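# Fold back the laundry bag's lid fully

## Task

Swing the lid of the already unzipped laundry bag open until it rests as far back as it can go; when finished, both garments must lie completely inside the bag, and both the bag and the bin must be standing on the table.

## Robot and tools

Robot: two arms, left_arm and right_arm, each with six joints and a parallel gripper. Each base sits on a tilted plate, and both plates hang from one metal frame behind the arms. A 'too close' message treats a plate and its half of the frame as part of that arm. Calibrated bases in the scene frame: left_arm at (+0.038, +0.326, +0.115) m, quat_wxyz (+0.997, -0.062, +0.048, -0.011); right_arm at (-0.049, -0.324, +0.115) m, quat_wxyz (+0.997, +0.062, +0.048, +0.001).

Frames: the scene frame has its origin at table-top height, midway between the nominal bases, +z up, +x out over the table, and left_arm on the +y side. Arm names do not match image sides. Each gripper's end_effector_position (m) and end_effector_quat_wxyz are reported in that arm's own base frame, and so is any wrist camera pose. Fixed cameras and the table use the scene frame. Fingers point along the gripper's +z and close along its y; the reported point sits between the pads, about 1 cm behind the tips. Reported hand poses can be off by a few centimetres, more at long reach.

Row layout (used by execute_actions and move): one flat list of 14 numbers covering both arms, each in [-1, 1]. First left_arm: shoulder, elbow, waist, wrist pitch, wrist yaw, wrist roll, then gripper opening; then the same seven for right_arm. Use this joint order only. The six joint numbers are offsets, not poses: they count from the arm's Joint targets as they were when the action or move began, not from the previous row. A value of 1.0 equals 2.224 rad for shoulder, elbow and waist, and 8.485 rad for the three wrist joints. The opening is absolute: +1 fully open, -1 closed. To keep an arm still, send 0 for its joints and repeat its current opening (0 is itself a command). Stated joint ranges (rad): waist -2.618 to 3.054, shoulder 0.000 to 3.142, elbow 0.000 to 3.142, wrist pitch -1.571 to 1.571, wrist yaw -1.571 to 1.571, wrist roll -2.094 to 2.094; real ends may differ by 0.059. Asking a joint to go more than 0.059 rad beyond its range rejects the action for both arms; if it is the first action, the whole call is rejected. Over-far requests are clipped at the real end and the result may say 'joint sent to its limit'.

execute_actions: argument actions is a list of actions; each action is a list of up to 15 rows, one per 1/30 s step, the last row held for the remainder of 15 steps. An empty list just reports state. cameras picks images (omitted, null or ["all"] gives all; [] gives none; an unknown name invalidates the call). Joint targets may lead measured angles by at most 0.339 rad (big joints) or 2.2 rad (wrist), and targets that would move a gripper over 200 mm are scaled back, so big changes need several actions.

move: target is one 14-number row or a list of up to 15 rows, all offsets from the same starting Joint targets. All joints travel together, so grippers follow curves; paths take at least 0.5 s and stop short beyond 10 s. speed (rad/s, 0.01 to 12.57, default 0.5) caps the joint with the longest travel; one value or one per target. blend (rad) rounds corners between listed targets. opening_speed (0.2 or more, per second on the -1 to +1 scale) ramps the gripper; use a low value on soft items. blocking=false returns after about 0.5 s while motion continues. Moves do not avoid obstacles or the other arm, and faster or deeper contacts press harder. The 'move:' line reports done, off_target, moving, held or fault, plus limits=held if steps were withheld.

wait: seconds from 0 to 10, arms keep their last command. stop: brakes a running move; needs room. zoom_image: camera (cam_head_left, cam_head_right, cam_high, cam_left_wrist, cam_right_wrist) and region [x0, y0, x1, y1] in pixels, at most 504 by 504. Image sizes: head and high cameras 896x504, wrist cameras 672x504 (fisheye). finished_scene ends the scene permanently; scene may be 1 or omitted.

Results: Joint positions and Joint velocities give per arm the six joints in the order above (rad, rad/s) then finger pad gap (m; 0.094 fully open). Joint targets are the base for your next offsets. grip_measured is the finger opening on the command scale, reading slightly wide when empty. Joint torques follow the same order, include gravity, carry offsets and noise, and the first three wrap at ±28 N m. 'within noise' means an arm is still. 'joint command not followed' means the clearance check altered targets. Tool commands shows current gripper commands. Action results also list joint positions at some steps.

Avoid: letting the bag, bin or garments leave the table or tip over, pulling garments out, dropping things, fast impacts, hard pushes, and any contact between the two arms or one gripper closing on the other's fingers, which can end the scene. If an arm is stuck pushing, command its targets back past its measured positions. Holding loads, reaching far or straining at an unreachable pose heats motors: MOTOR HOT appears at 75 °C, at 90 °C the arm folds and idles, at 100 °C it goes limp. Objects may occasionally get nudged by outside pushes.

Each tool is called after "Call:" in YAML: its name, and indented under it one key for each argument.

## Session

Call:
execute_actions:
  actions: []

Scene clock: 0.00 s.
left_arm: end_effector_position=(+0.4130, -0.0422, +0.2778) grip_measured=+1.000 end_effector_quat_wxyz=(+0.776, +0.059, +0.590, +0.216) | right_arm: end_effector_position=(+0.3859, +0.0274, +0.2618) grip_measured=+1.000 end_effector_quat_wxyz=(+0.253, +0.177, +0.950, -0.044)
Joint names: [shoulder, elbow, waist, wrist pitch, wrist yaw, wrist roll]
Joint positions: left_arm=[1.544 0.505 -0.286 1.374 -0.434 0.516 0.094] | right_arm=[1.667 1.827 0.187 -1.275 0.259 0.494 0.094]
Joint velocities: within noise
Joint torques (N m): no reading
Motor temperatures (°C): left_arm=[27 35 25 34 26 25 23] | right_arm=[31 32 27 32 27 25 22]
Heat: left arm: 35 °C; right arm: 32 °C.
Joint targets: left_arm=[1.543 0.506 -0.287 1.364 -0.432 0.514] | right_arm=[1.657 1.837 0.189 -1.274 0.263 0.493]
Tool commands: left_gripper/opening=+1.0 right_gripper/opening=+1.0

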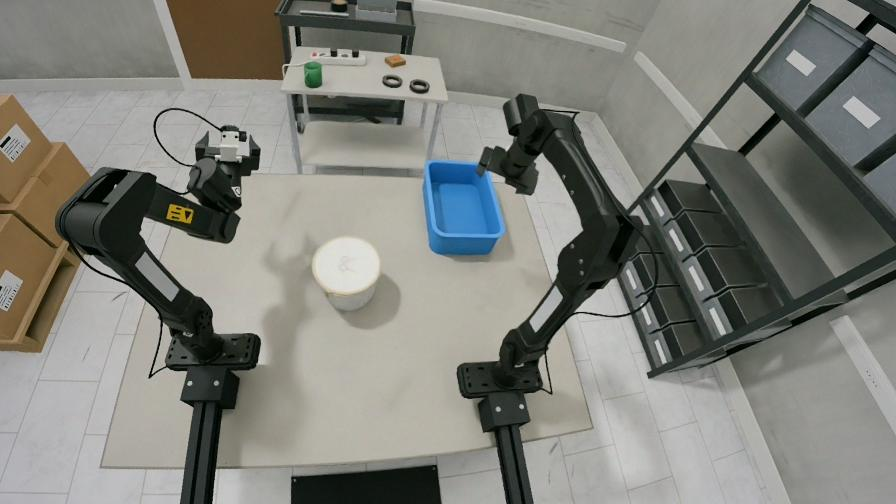

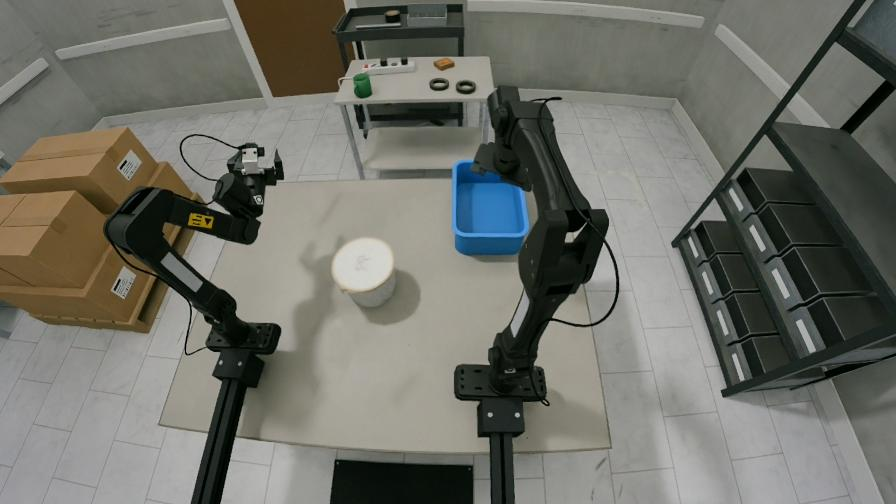

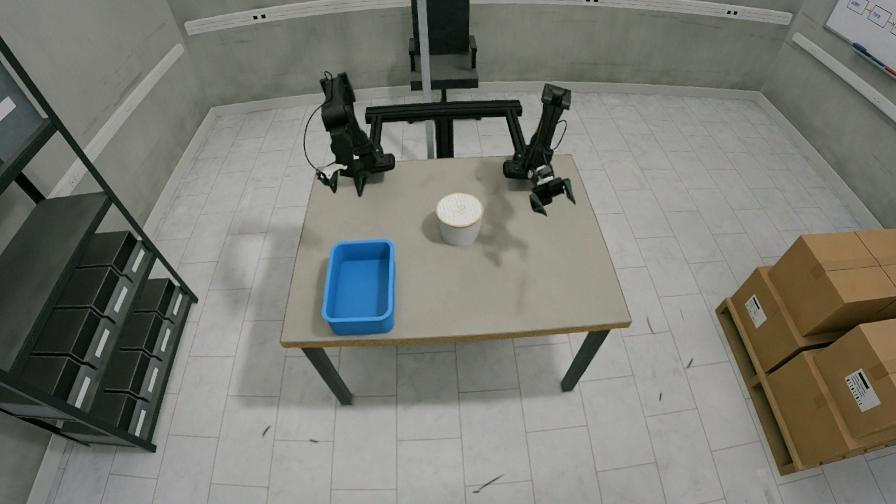

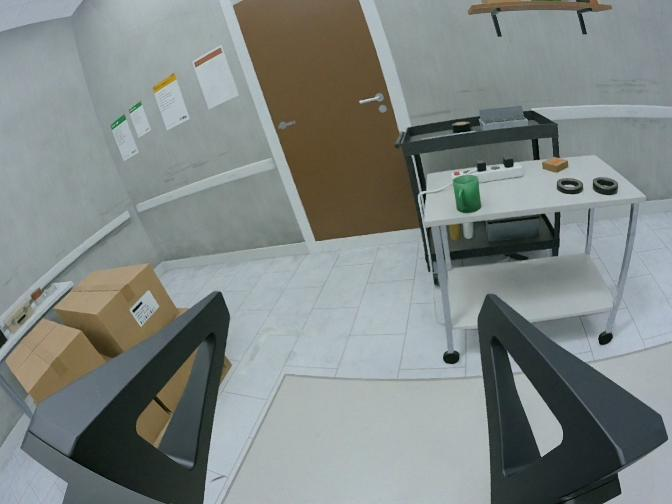

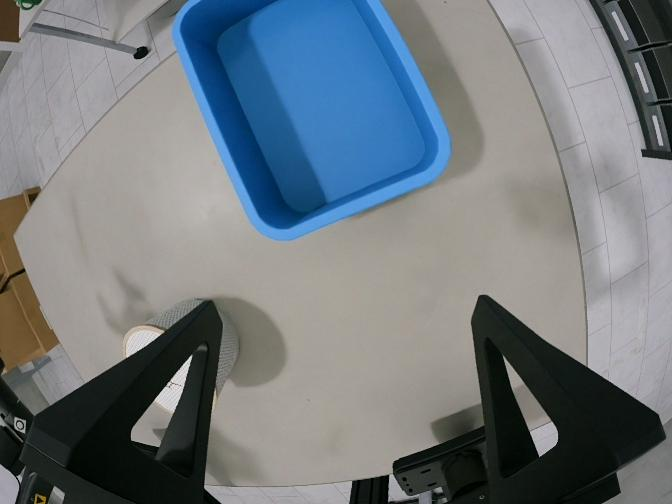

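Call:
zoom_image:
  camera: "cam_head_right"
  region: [320, 225, 410, 315]

Call:
zoom_image:
  camera: "cam_high"
  region: [420, 180, 500, 255]

Call:
zoom_image:
  camera: "cam_head_left"
  region: [300, 225, 390, 315]

Call:
zoom_image:
  camera: "cam_right_wrist"
  region: [100, 280, 260, 430]

Scaled by 5.600 from the camera's 896x504 image, which has a finer 1280x720 frame.

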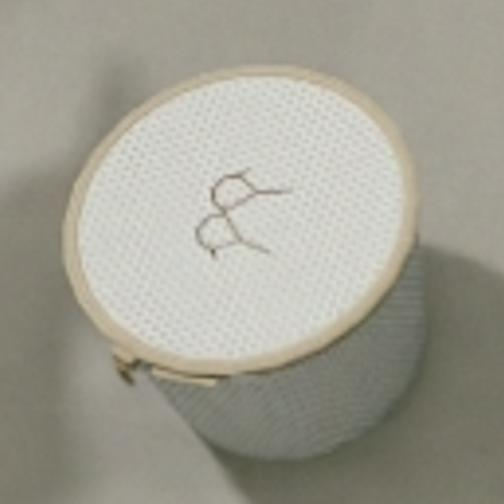

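Scaled by 6.300 from the camera's 896x504 image, which has a finer 1280x720 frame.

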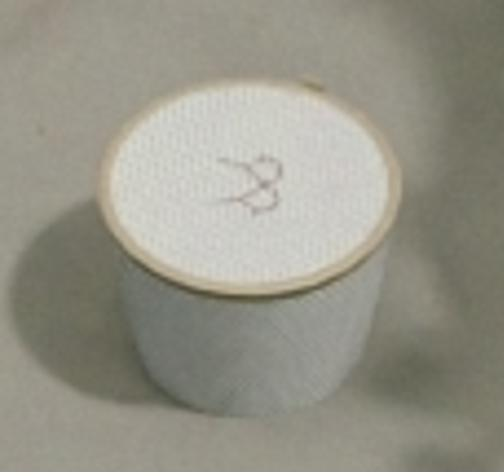

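Scaled by 5.600 from the camera's 896x504 image, which has a finer 1280x720 frame.

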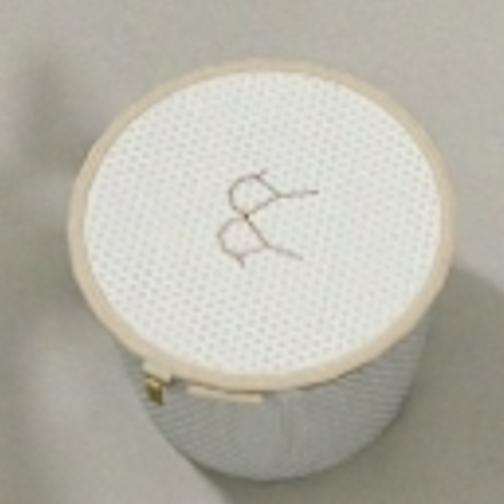

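Scaled by 3.150 from the camera's 672x504 image, which has a finer 960x720 frame.

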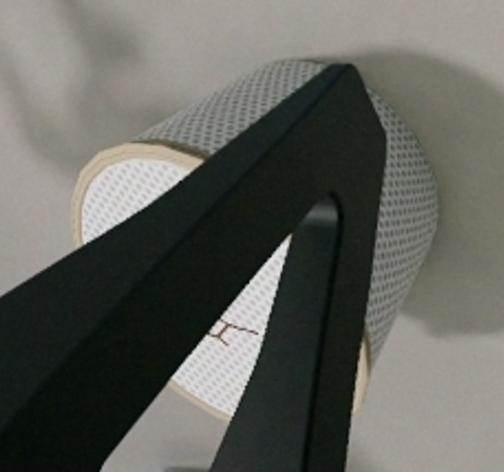

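Call:
move:
  target: [-0.4966,-0.062,-0.3224,-0.2114,0.0509,-0.0606,1,0,0,0,0,0,0,1]
  speed: 1.0

Scene clock: 131.87 s.
left_arm: end_effector_position=(+0.1393, -0.2111, +0.1690) grip_measured=+1.000 end_effector_quat_wxyz=(+0.464, +0.407, +0.747, -0.247) | right_arm: end_effector_position=(+0.3859, +0.0274, +0.2618) grip_measured=+1.000 end_effector_quat_wxyz=(+0.253, +0.177, +0.950, -0.044)
Joint names: [shoulder, elbow, waist, wrist pitch, wrist yaw, wrist roll]
Joint positions: left_arm=[0.453 0.396 -0.997 -0.406 -0.008 0.006 0.094] | right_arm=[1.667 1.827 0.187 -1.275 0.259 0.494 0.094]
Joint velocities: within noise
Joint torques (N m): left_arm=[-0.42 7.08 -0.58 1.67 0.14 -0.09] | right_arm=[-8.4 6.49 1.02 0.82 0.11 -0.02]
Motor temperatures (°C): left_arm=[29 36 25 37 26 24 23] | right_arm=[36 33 26 30 26 25 22]
Heat: left arm: 37 °C; right arm: 36 °C.
Joint targets: left_arm=[0.438 0.369 -1.004 -0.430 0.000 0.000] | right_arm=[1.657 1.837 0.189 -1.274 0.263 0.493]
move: done
camera_calibration:
cam_left_wrist: T_world_to_cam=[[-0.806888, -0.587993, -0.0565395, 0.00353099], [-0.511013, 0.742839, -0.4325, 0.324246], [0.296306, -0.320087, -0.899859, 0.146035], [0, 0, 0, 1]] pos_world=[0.125272, -0.192042, 0.271847]

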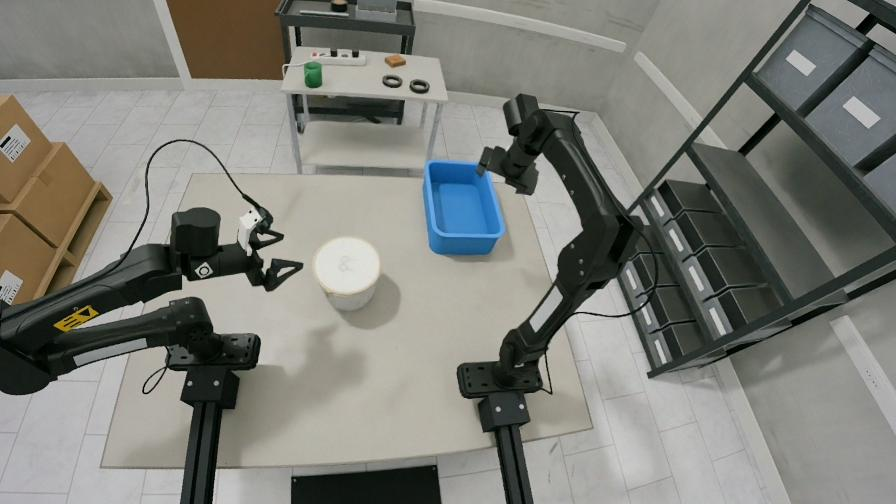

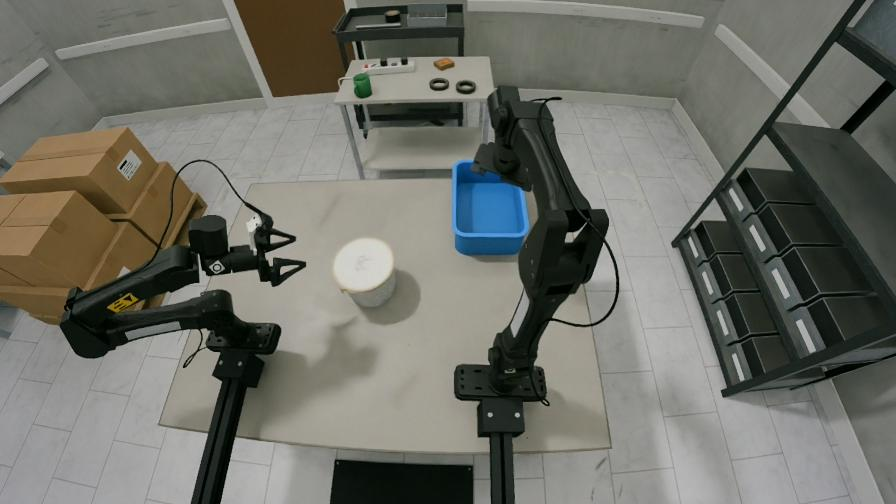

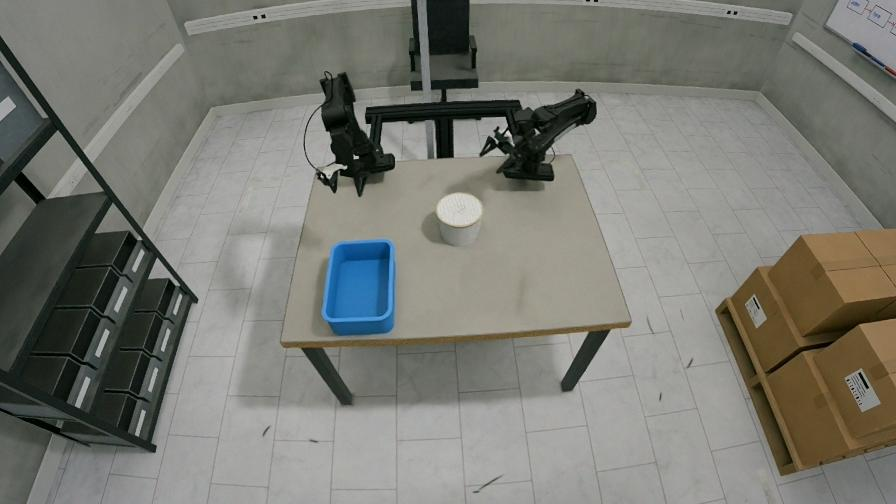

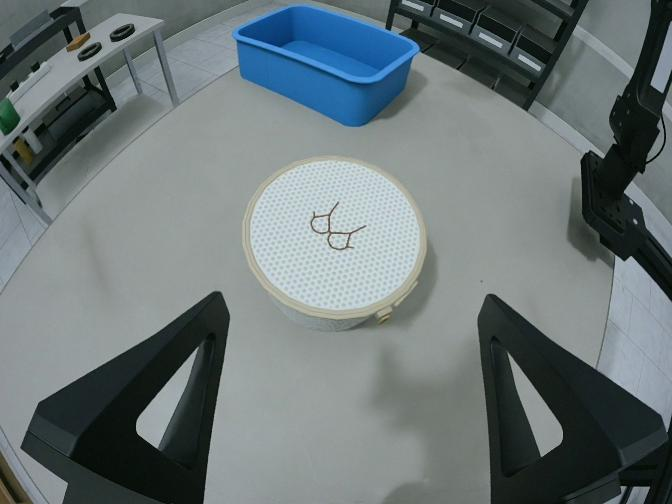

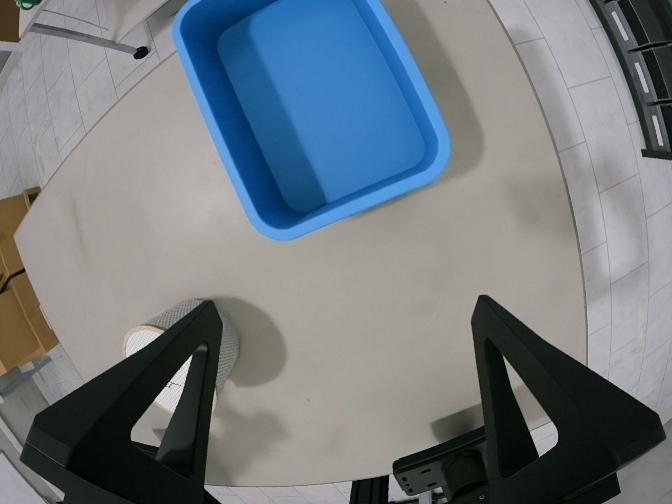

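Call:
zoom_image:
  camera: "cam_left_wrist"
  region: [230, 140, 440, 345]

Scaled by 2.400 from the camera's 672x504 image, which has a finer 960x720 frame.

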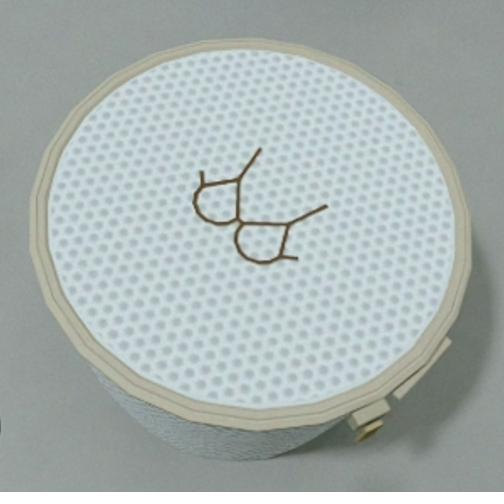

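Call:
move:
  target: [0.8462,0.768,0.0899,-0.1210,0,0,1,0,0,0,0,0,0,1]
  speed: 1.0

Call:
zoom_image:
  camera: "cam_left_wrist"
  region: [180, 60, 500, 300]

Scene clock: 188.97 s.
left_arm: end_effector_position=(+0.2895, -0.2999, +0.0674) grip_measured=+1.000 end_effector_quat_wxyz=(-0.055, +0.395, +0.917, +0.027) | right_arm: end_effector_position=(+0.3859, +0.0274, +0.2618) grip_measured=+1.000 end_effector_quat_wxyz=(+0.253, +0.177, +0.950, -0.044)
Joint names: [shoulder, elbow, waist, wrist pitch, wrist yaw, wrist roll]
Joint positions: left_arm=[2.297 2.048 -0.808 -1.445 -0.006 0.006 0.094] | right_arm=[1.667 1.827 0.187 -1.275 0.259 0.494 0.094]
Joint velocities: within noise
Joint torques (N m): left_arm=[-11.29 10.48 -1.1 -0.06 0.16 -0.08] | right_arm=[-8.4 6.46 1.02 0.82 0.11 -0.02]
Motor temperatures (°C): left_arm=[26 36 24 38 26 23 23] | right_arm=[36 33 26 30 26 25 22]
Heat: left arm: 38 °C; right arm: 36 °C.
Joint targets: left_arm=[2.320 2.077 -0.804 -1.456 0.000 0.000] | right_arm=[1.657 1.837 0.189 -1.274 0.263 0.493]
move: done
camera_calibration:
cam_left_wrist: T_world_to_cam=[[-0.743987, -0.664522, -0.0699584, 0.0265125], [-0.507932, 0.494412, 0.705381, 0.270876], [-0.434153, 0.560328, -0.705368, 0.44417], [0, 0, 0, 1]] pos_world=[0.350149, -0.365187, 0.124087]

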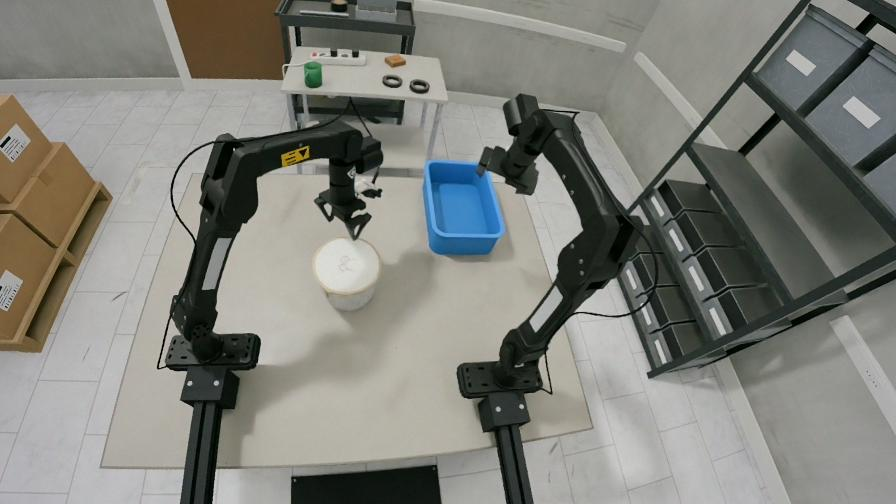

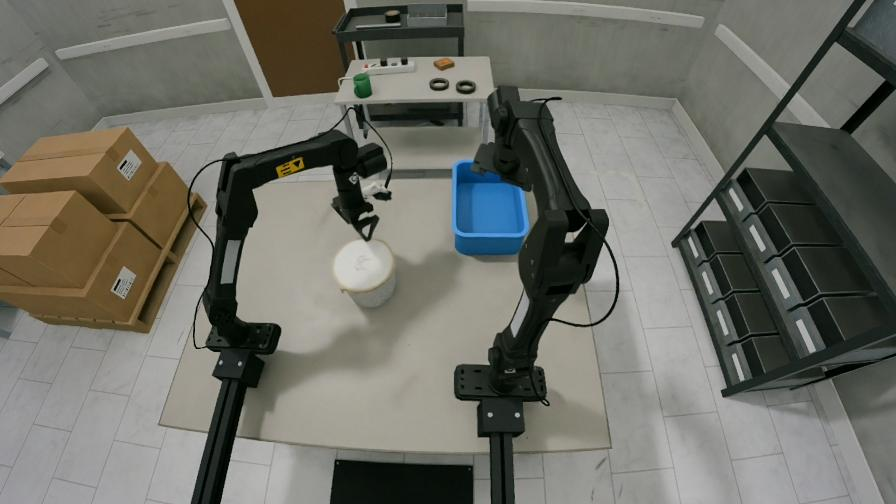

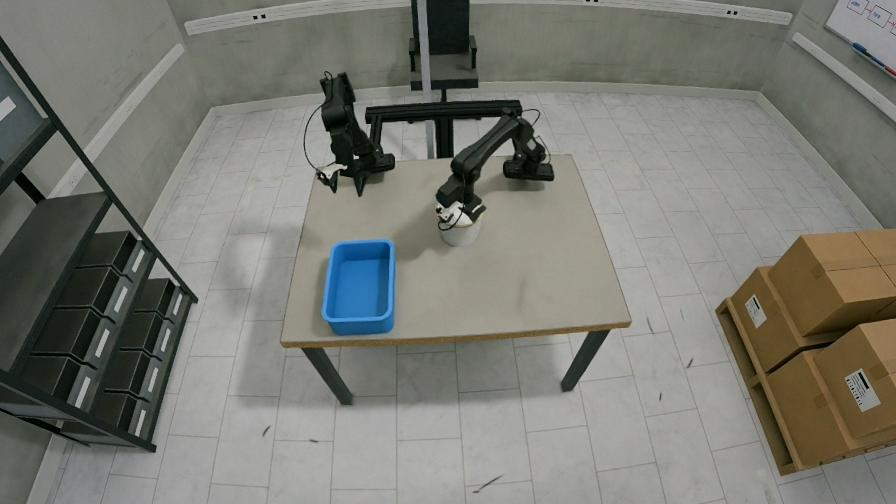

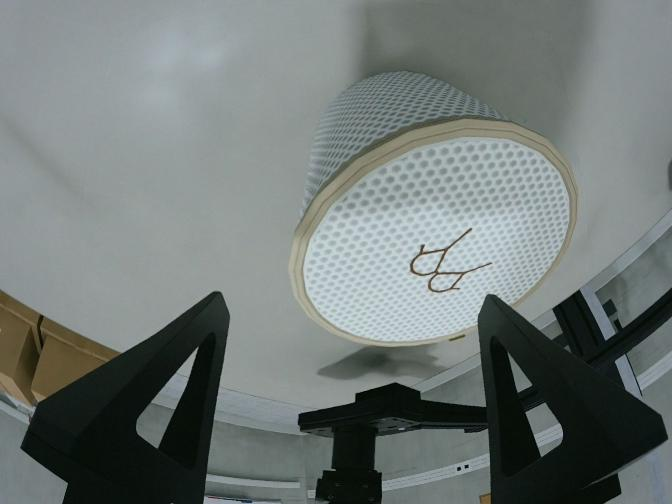

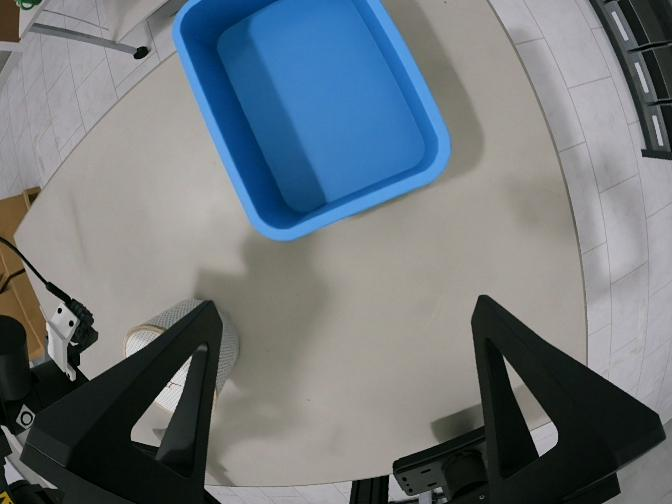

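Scaled by 1.575 from the camera's 672x504 image, which has a finer 960x720 frame.

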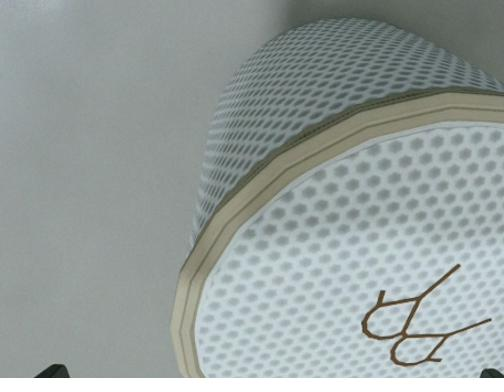

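Call:
zoom_image:
  camera: "cam_left_wrist"
  region: [280, 60, 420, 200]

Call:
zoom_image:
  camera: "cam_left_wrist"
  region: [400, 270, 520, 370]

Scaled by 3.600 from the camera's 672x504 image, which has a finer 960x720 frame.

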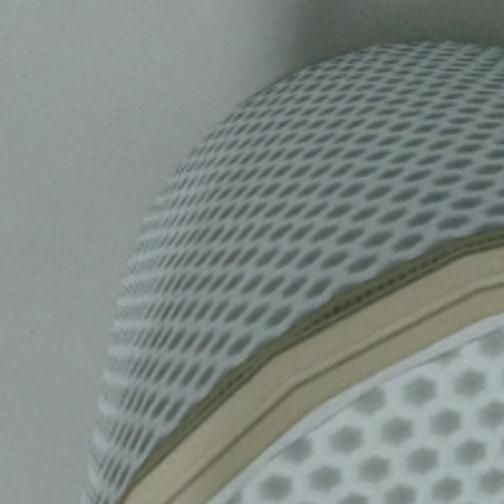

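Scaled by 4.200 from the camera's 672x504 image, which has a finer 960x720 frame.

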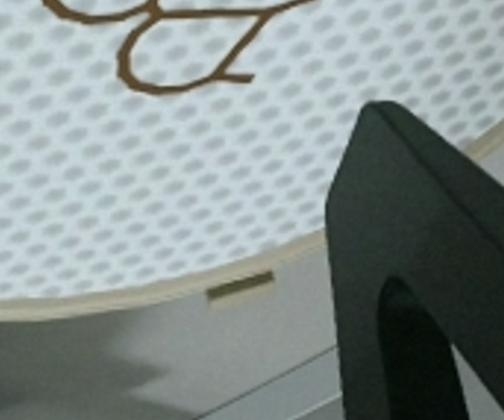

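Call:
move:
  target:
    - [0,0,0,0,0,0,1,0.1093,-0.4667,0,0.2713,0.1256,-0.0039,1]
    - [0,0,0,0,0,0,1,0.1093,-0.4667,0.6326,0.2713,0.1256,-0.0039,1]
    - [0,0,0,0,0,0,1,0.2887,-0.4667,0.6326,0.2713,0.1256,-0.0039,1]
  speed: 1.0
  blend: 0.2

Call:
zoom_image:
  camera: "cam_right_wrist"
  region: [200, 50, 520, 290]

Scene clock: 271.80 s.
left_arm: end_effector_position=(+0.2892, -0.2996, +0.0675) grip_measured=+1.000 end_effector_quat_wxyz=(-0.056, +0.395, +0.917, +0.027) | right_arm: end_effector_position=(+0.1631, +0.3804, +0.0263) grip_measured=+1.000 end_effector_quat_wxyz=(+0.661, -0.086, +0.740, +0.087)
Joint names: [shoulder, elbow, waist, wrist pitch, wrist yaw, wrist roll]
Joint positions: left_arm=[2.297 2.048 -0.808 -1.447 -0.006 0.005 0.094] | right_arm=[2.293 0.805 1.594 1.024 1.322 0.468 0.094]
Joint velocities: within noise
Joint torques (N m): left_arm=[-11.34 10.48 -1.33 -0.09 0.14 -0.07] | right_arm=[-8.47 3.17 1.02 1.24 0.24 -0.1]
Motor temperatures (°C): left_arm=[31 41 24 32 26 23 23] | right_arm=[36 33 26 29 26 25 22]
Heat: left arm: 41 °C; right arm: 36 °C.
Joint targets: left_arm=[2.320 2.077 -0.804 -1.456 0.000 0.000] | right_arm=[2.299 0.799 1.597 1.027 1.329 0.460]
move: done; blend cut to 0.1995 rad at target 2
camera_calibration:
cam_left_wrist: T_world_to_cam=[[-0.743822, -0.6647, -0.0700194, 0.0263739], [-0.507406, 0.493384, 0.706479, 0.27005], [-0.43505, 0.561022, -0.704262, 0.444333], [0, 0, 0, 1]] pos_world=[0.349949, -0.364988, 0.123989]
cam_right_wrist: T_world_to_cam=[[0.248391, -0.96564, -0.0764317, 0.332487], [-0.678295, -0.11706, -0.725406, 0.199414], [0.691534, 0.232027, -0.684065, -0.0790829], [0, 0, 0, 1]] pos_world=[0.107363, 0.362756, 0.115971]

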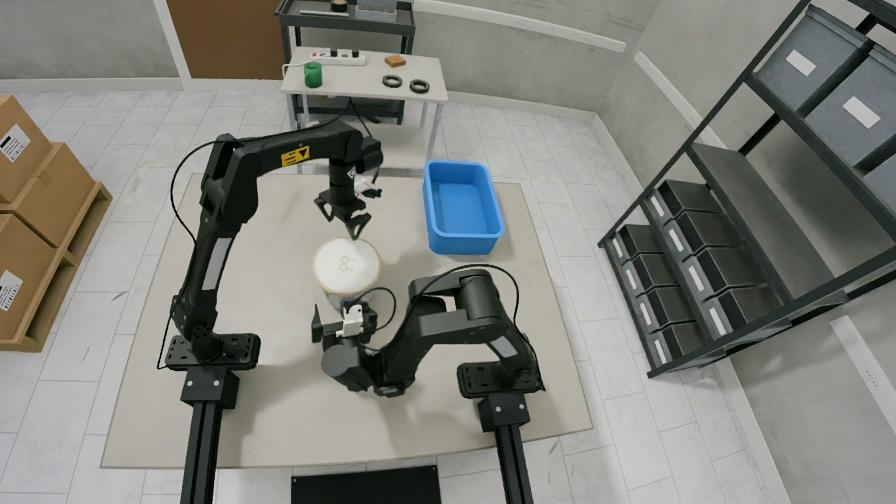

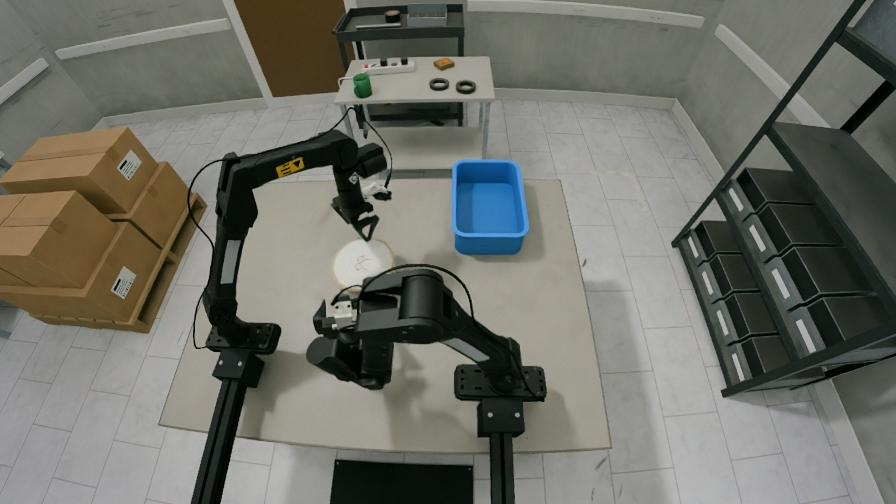

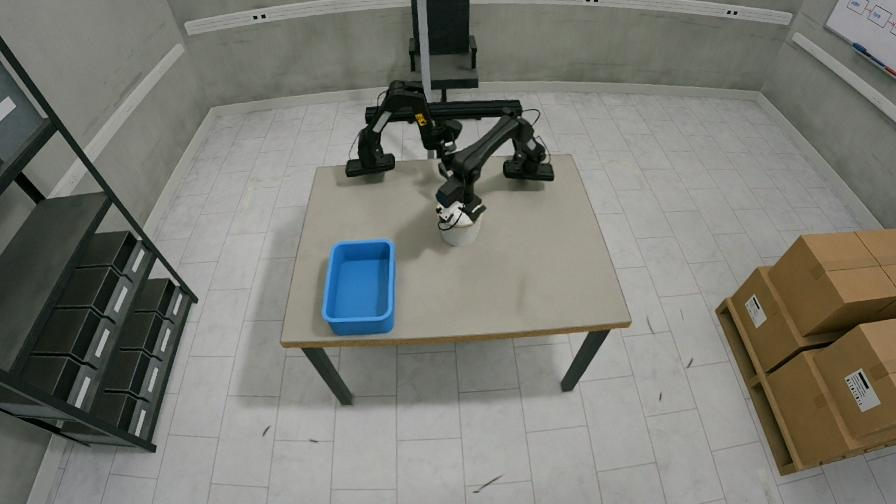

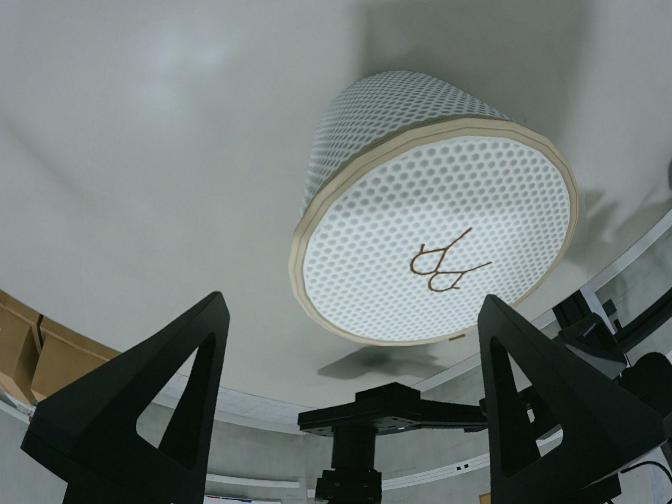

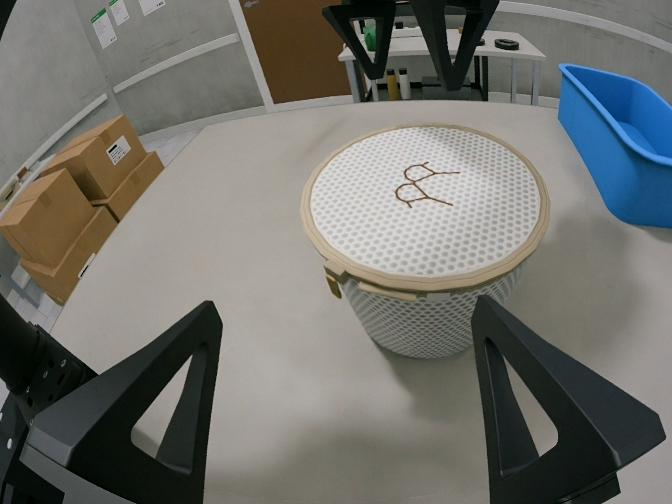

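Scaled by 1.575 from the camera's 672x504 image, which has a finer 960x720 frame.

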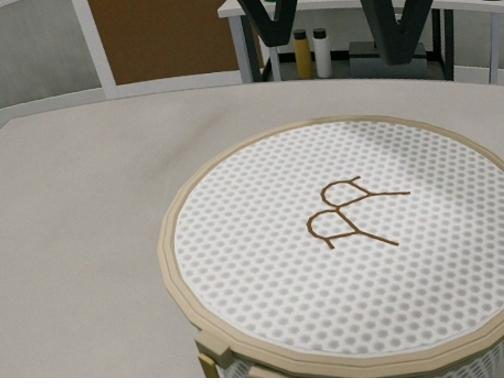

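Call:
zoom_image:
  camera: "cam_right_wrist"
  region: [300, 230, 440, 330]

Call:
zoom_image:
  camera: "cam_right_wrist"
  region: [420, 200, 560, 300]

Scaled by 3.600 from the camera's 672x504 image, which has a finer 960x720 frame.

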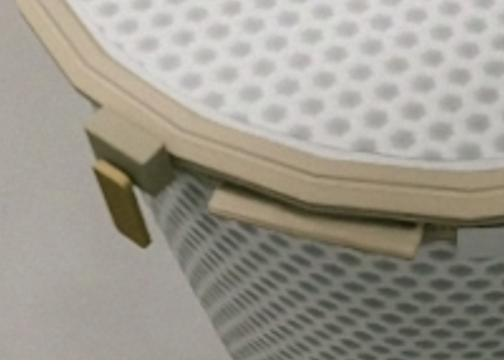

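Scaled by 3.600 from the camera's 672x504 image, which has a finer 960x720 frame.

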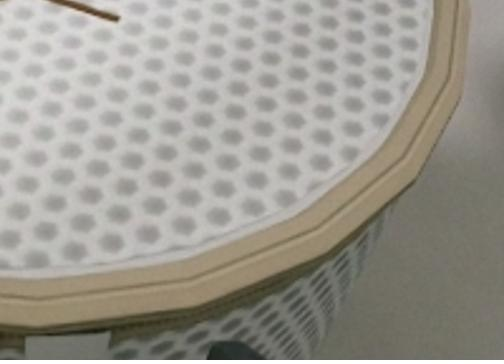

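Call:
move:
  target:
    - [-0.1034,-0.1547,0.2617,0.0042,0.0775,0.2428,-0.95,-0.2693,-0.1344,0,0,0,0,1]
    - [-0.1034,-0.1547,0.2617,0.0042,0.0775,0.2428,-0.95,-0.335,-0.3165,-0.4631,0.0097,-0.1566,0.1308,1]
    - [0.0297,-0.1545,0.2617,0.0042,0.0775,0.2428,-0.95,-0.335,-0.3165,-0.4631,0.0097,-0.1566,0.1308,1]
  speed: [1.0,1.0,0.6]
  opening_speed: 1.5

Call:
zoom_image:
  camera: "cam_right_wrist"
  region: [150, 80, 500, 340]

Scene clock: 387.13 s.
left_arm: end_effector_position=(+0.3142, -0.1800, +0.0219) grip_measured=-0.949 end_effector_quat_wxyz=(+0.110, +0.807, +0.453, -0.362) | right_arm: end_effector_position=(+0.2838, +0.1827, +0.0558) grip_measured=+1.000 end_effector_quat_wxyz=(+0.275, +0.395, +0.723, +0.495)
Joint names: [shoulder, elbow, waist, wrist pitch, wrist yaw, wrist roll]
Joint positions: left_arm=[2.363 1.747 -0.223 -1.424 0.643 2.054 0.002] | right_arm=[1.573 0.106 0.574 1.1 0.009 1.568 0.094]
Joint velocities: within noise
Joint torques (N m): left_arm=[-11.03 4.75 -1.31 -0.68 0.49 0.05] | right_arm=[-5.49 2.61 0.03 1.68 -0.14 0.01]
Motor temperatures (°C): left_arm=[34 40 24 30 26 23 23] | right_arm=[34 31 26 30 26 25 22]
Heat: left arm: 40 °C; right arm: 34 °C.
Joint targets: left_arm=[2.386 1.733 -0.222 -1.421 0.657 2.060] | right_arm=[1.554 0.095 0.567 1.110 0.000 1.570]
move: done
camera_calibration:
cam_left_wrist: T_world_to_cam=[[-0.835302, 0.542457, 0.0895094, 0.363747], [0.534606, 0.839393, -0.0980584, 0.0083619], [-0.128326, -0.0340561, -0.991147, 0.158665], [0, 0, 0, 1]] pos_world=[0.319729, -0.198933, 0.125521]
cam_right_wrist: T_world_to_cam=[[-0.320258, -0.140082, -0.936916, 0.172461], [-0.891237, 0.379821, 0.247856, 0.194944], [0.32114, 0.914392, -0.246486, -0.140458], [0, 0, 0, 1]] pos_world=[0.27408, 0.0785489, 0.0786421]

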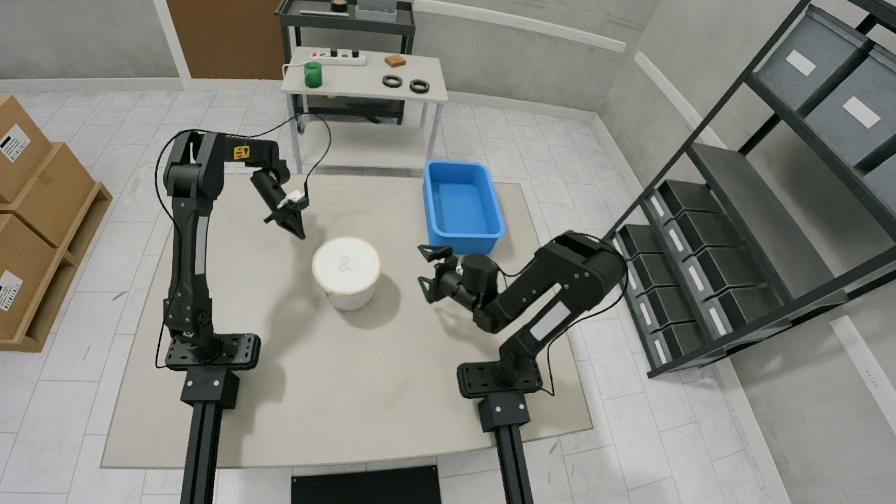

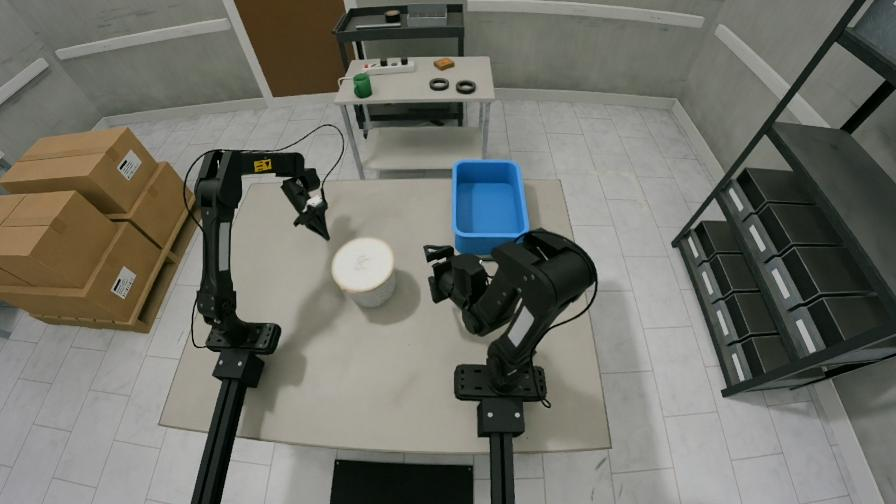

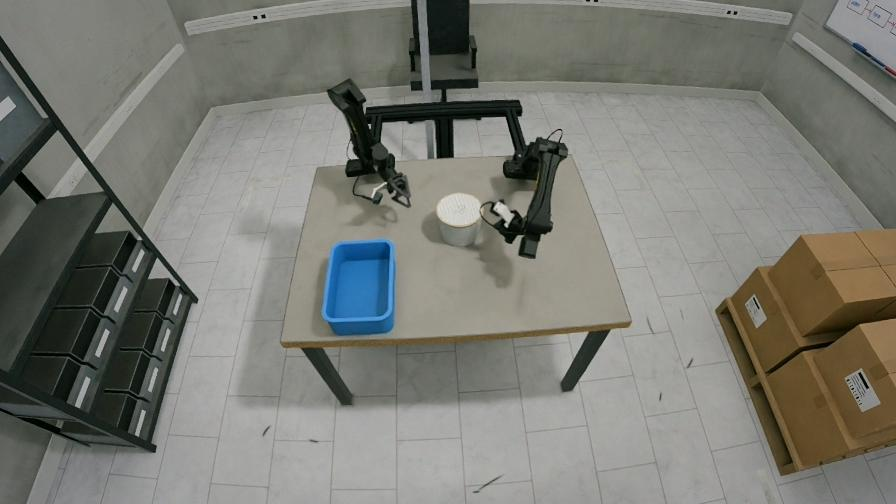

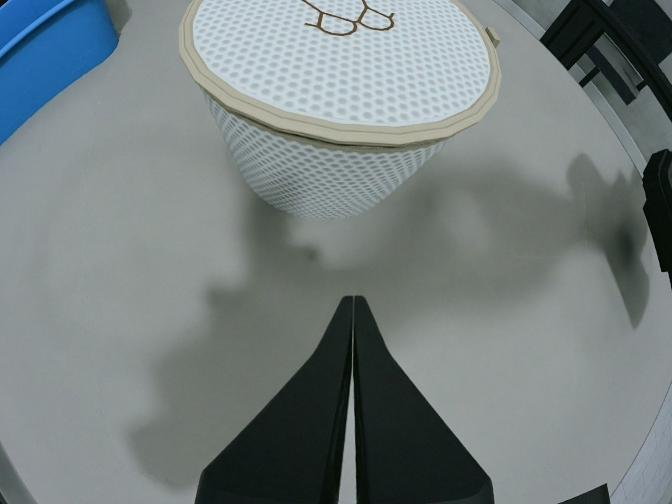

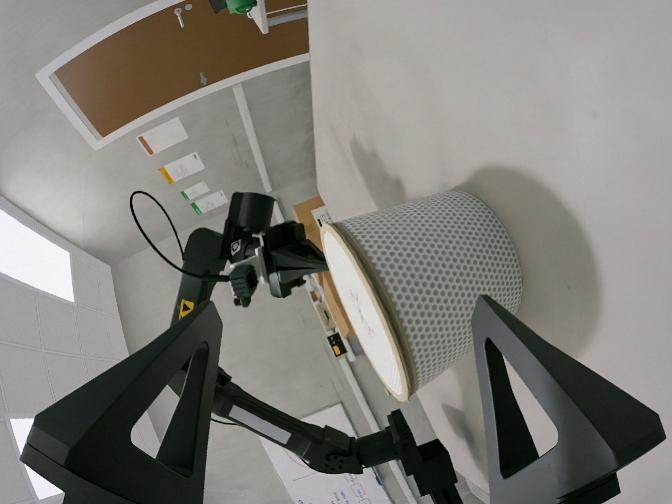

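Scaled by 1.440 from the camera's 672x504 image, which has a finer 960x720 frame.

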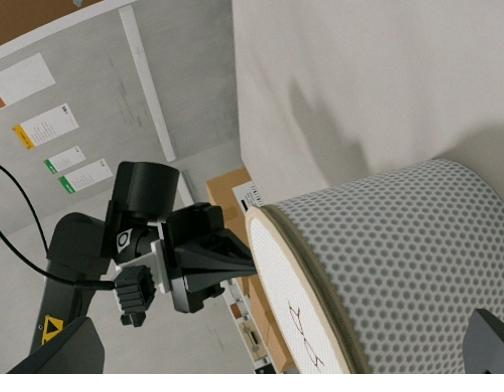

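Call:
zoom_image:
  camera: "cam_left_wrist"
  region: [190, 40, 340, 180]

Call:
zoom_image:
  camera: "cam_left_wrist"
  region: [330, 60, 480, 200]

Call:
zoom_image:
  camera: "cam_right_wrist"
  region: [280, 190, 400, 300]

Scaled by 3.360 from the camera's 672x504 image, which has a finer 960x720 frame.

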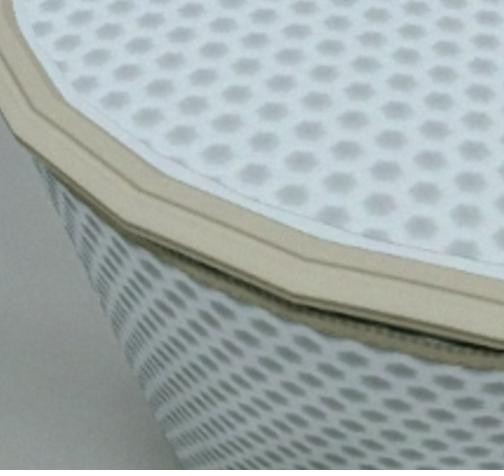

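Scaled by 3.360 from the camera's 672x504 image, which has a finer 960x720 frame.

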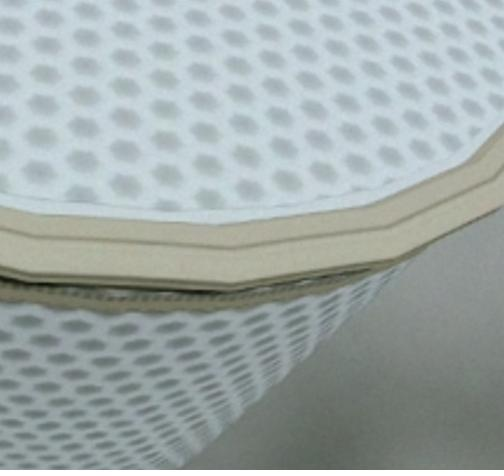

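Scaled by 4.200 from the camera's 672x504 image, which has a finer 960x720 frame.

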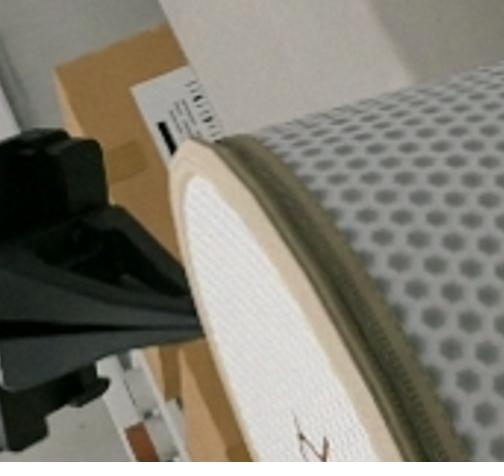

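Call:
move:
  target:
    - [0.0081,-0.0081,0,0.0044,0,0,-0.95,0,0,0,0,0,0,1]
    - [-0.0121,-0.0589,-0.0387,0.0164,0.0054,-0.0004,-0.95,0,0,0,0,0,0,1]
  speed: 0.3
  cameras: ["cam_left_wrist","cam_right_wrist"]

Call:
zoom_image:
  camera: "cam_left_wrist"
  region: [260, 200, 440, 360]

Call:
zoom_image:
  camera: "cam_right_wrist"
  region: [280, 170, 400, 290]

Scene clock: 434.23 s.
left_arm: end_effector_position=(+0.2854, -0.2082, -0.0037) grip_measured=-0.949 end_effector_quat_wxyz=(+0.111, +0.818, +0.420, -0.377) | right_arm: end_effector_position=(+0.2838, +0.1829, +0.0559) grip_measured=+1.000 end_effector_quat_wxyz=(+0.274, +0.395, +0.723, +0.495)
Joint names: [shoulder, elbow, waist, wrist pitch, wrist yaw, wrist roll]
Joint positions: left_arm=[2.364 1.62 -0.308 -1.294 0.685 2.054 0.002] | right_arm=[1.573 0.106 0.574 1.1 0.008 1.568 0.094]
Joint velocities: within noise
Joint torques (N m): left_arm=[-13.26 4.03 -1.39 -0.53 0.55 -0.04] | right_arm=[-5.48 2.61 0.03 1.68 -0.14 0.01]
Motor temperatures (°C): left_arm=[35 36 24 30 26 23 23] | right_arm=[33 30 26 34 26 25 22]
Heat: left arm: 36 °C; right arm: 34 °C.
Joint targets: left_arm=[2.360 1.602 -0.308 -1.282 0.703 2.057] | right_arm=[1.554 0.095 0.567 1.110 0.000 1.570]
move: done
camera_calibration:
cam_left_wrist: T_world_to_cam=[[-0.796871, 0.599463, 0.0751073, 0.358255], [0.587842, 0.798036, -0.132594, 0.0210738], [-0.139423, -0.0615091, -0.988321, 0.126166], [0, 0, 0, 1]] pos_world=[0.290686, -0.223818, 0.10058]
cam_right_wrist: T_world_to_cam=[[-0.320224, -0.13963, -0.936995, 0.172543], [-0.891426, 0.379188, 0.248144, 0.194923], [0.32065, 0.914724, -0.245895, -0.140553], [0, 0, 0, 1]] pos_world=[0.27408, 0.0787467, 0.078742]
Images, in order (width x height): cam_left_wrist 672x504, cam_right_wrist 672x504.

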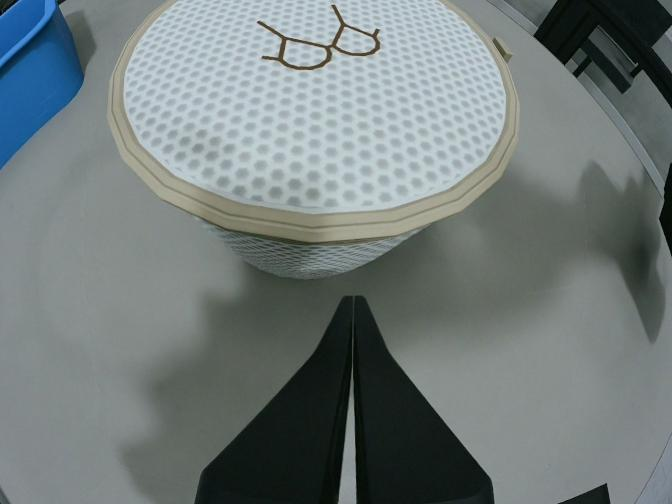

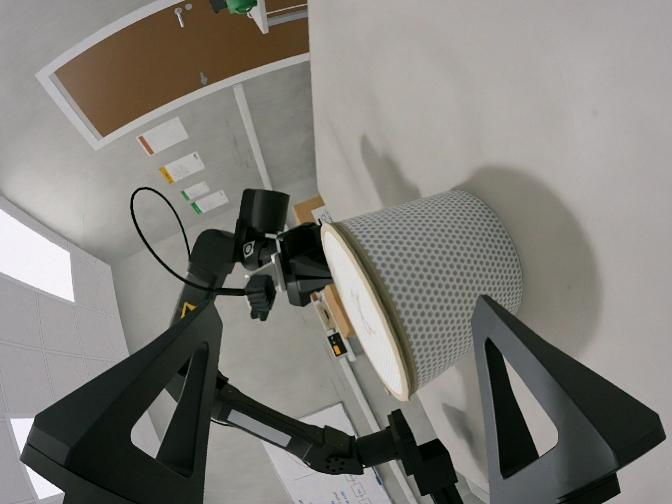

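Scaled by 2.800 from the camera's 672x504 image, which has a finer 960x720 frame.

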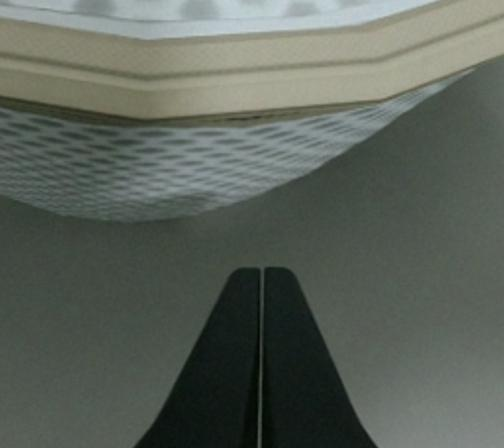

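Scaled by 4.200 from the camera's 672x504 image, which has a finer 960x720 frame.

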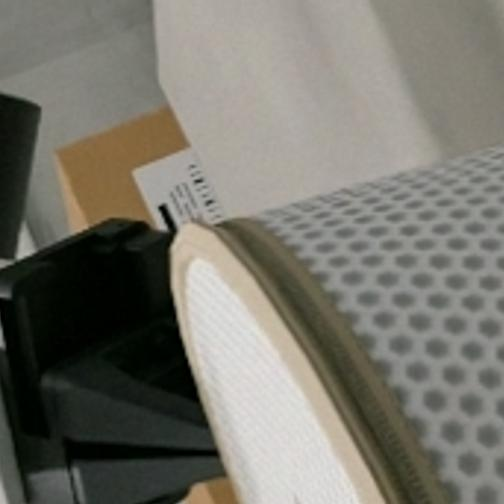

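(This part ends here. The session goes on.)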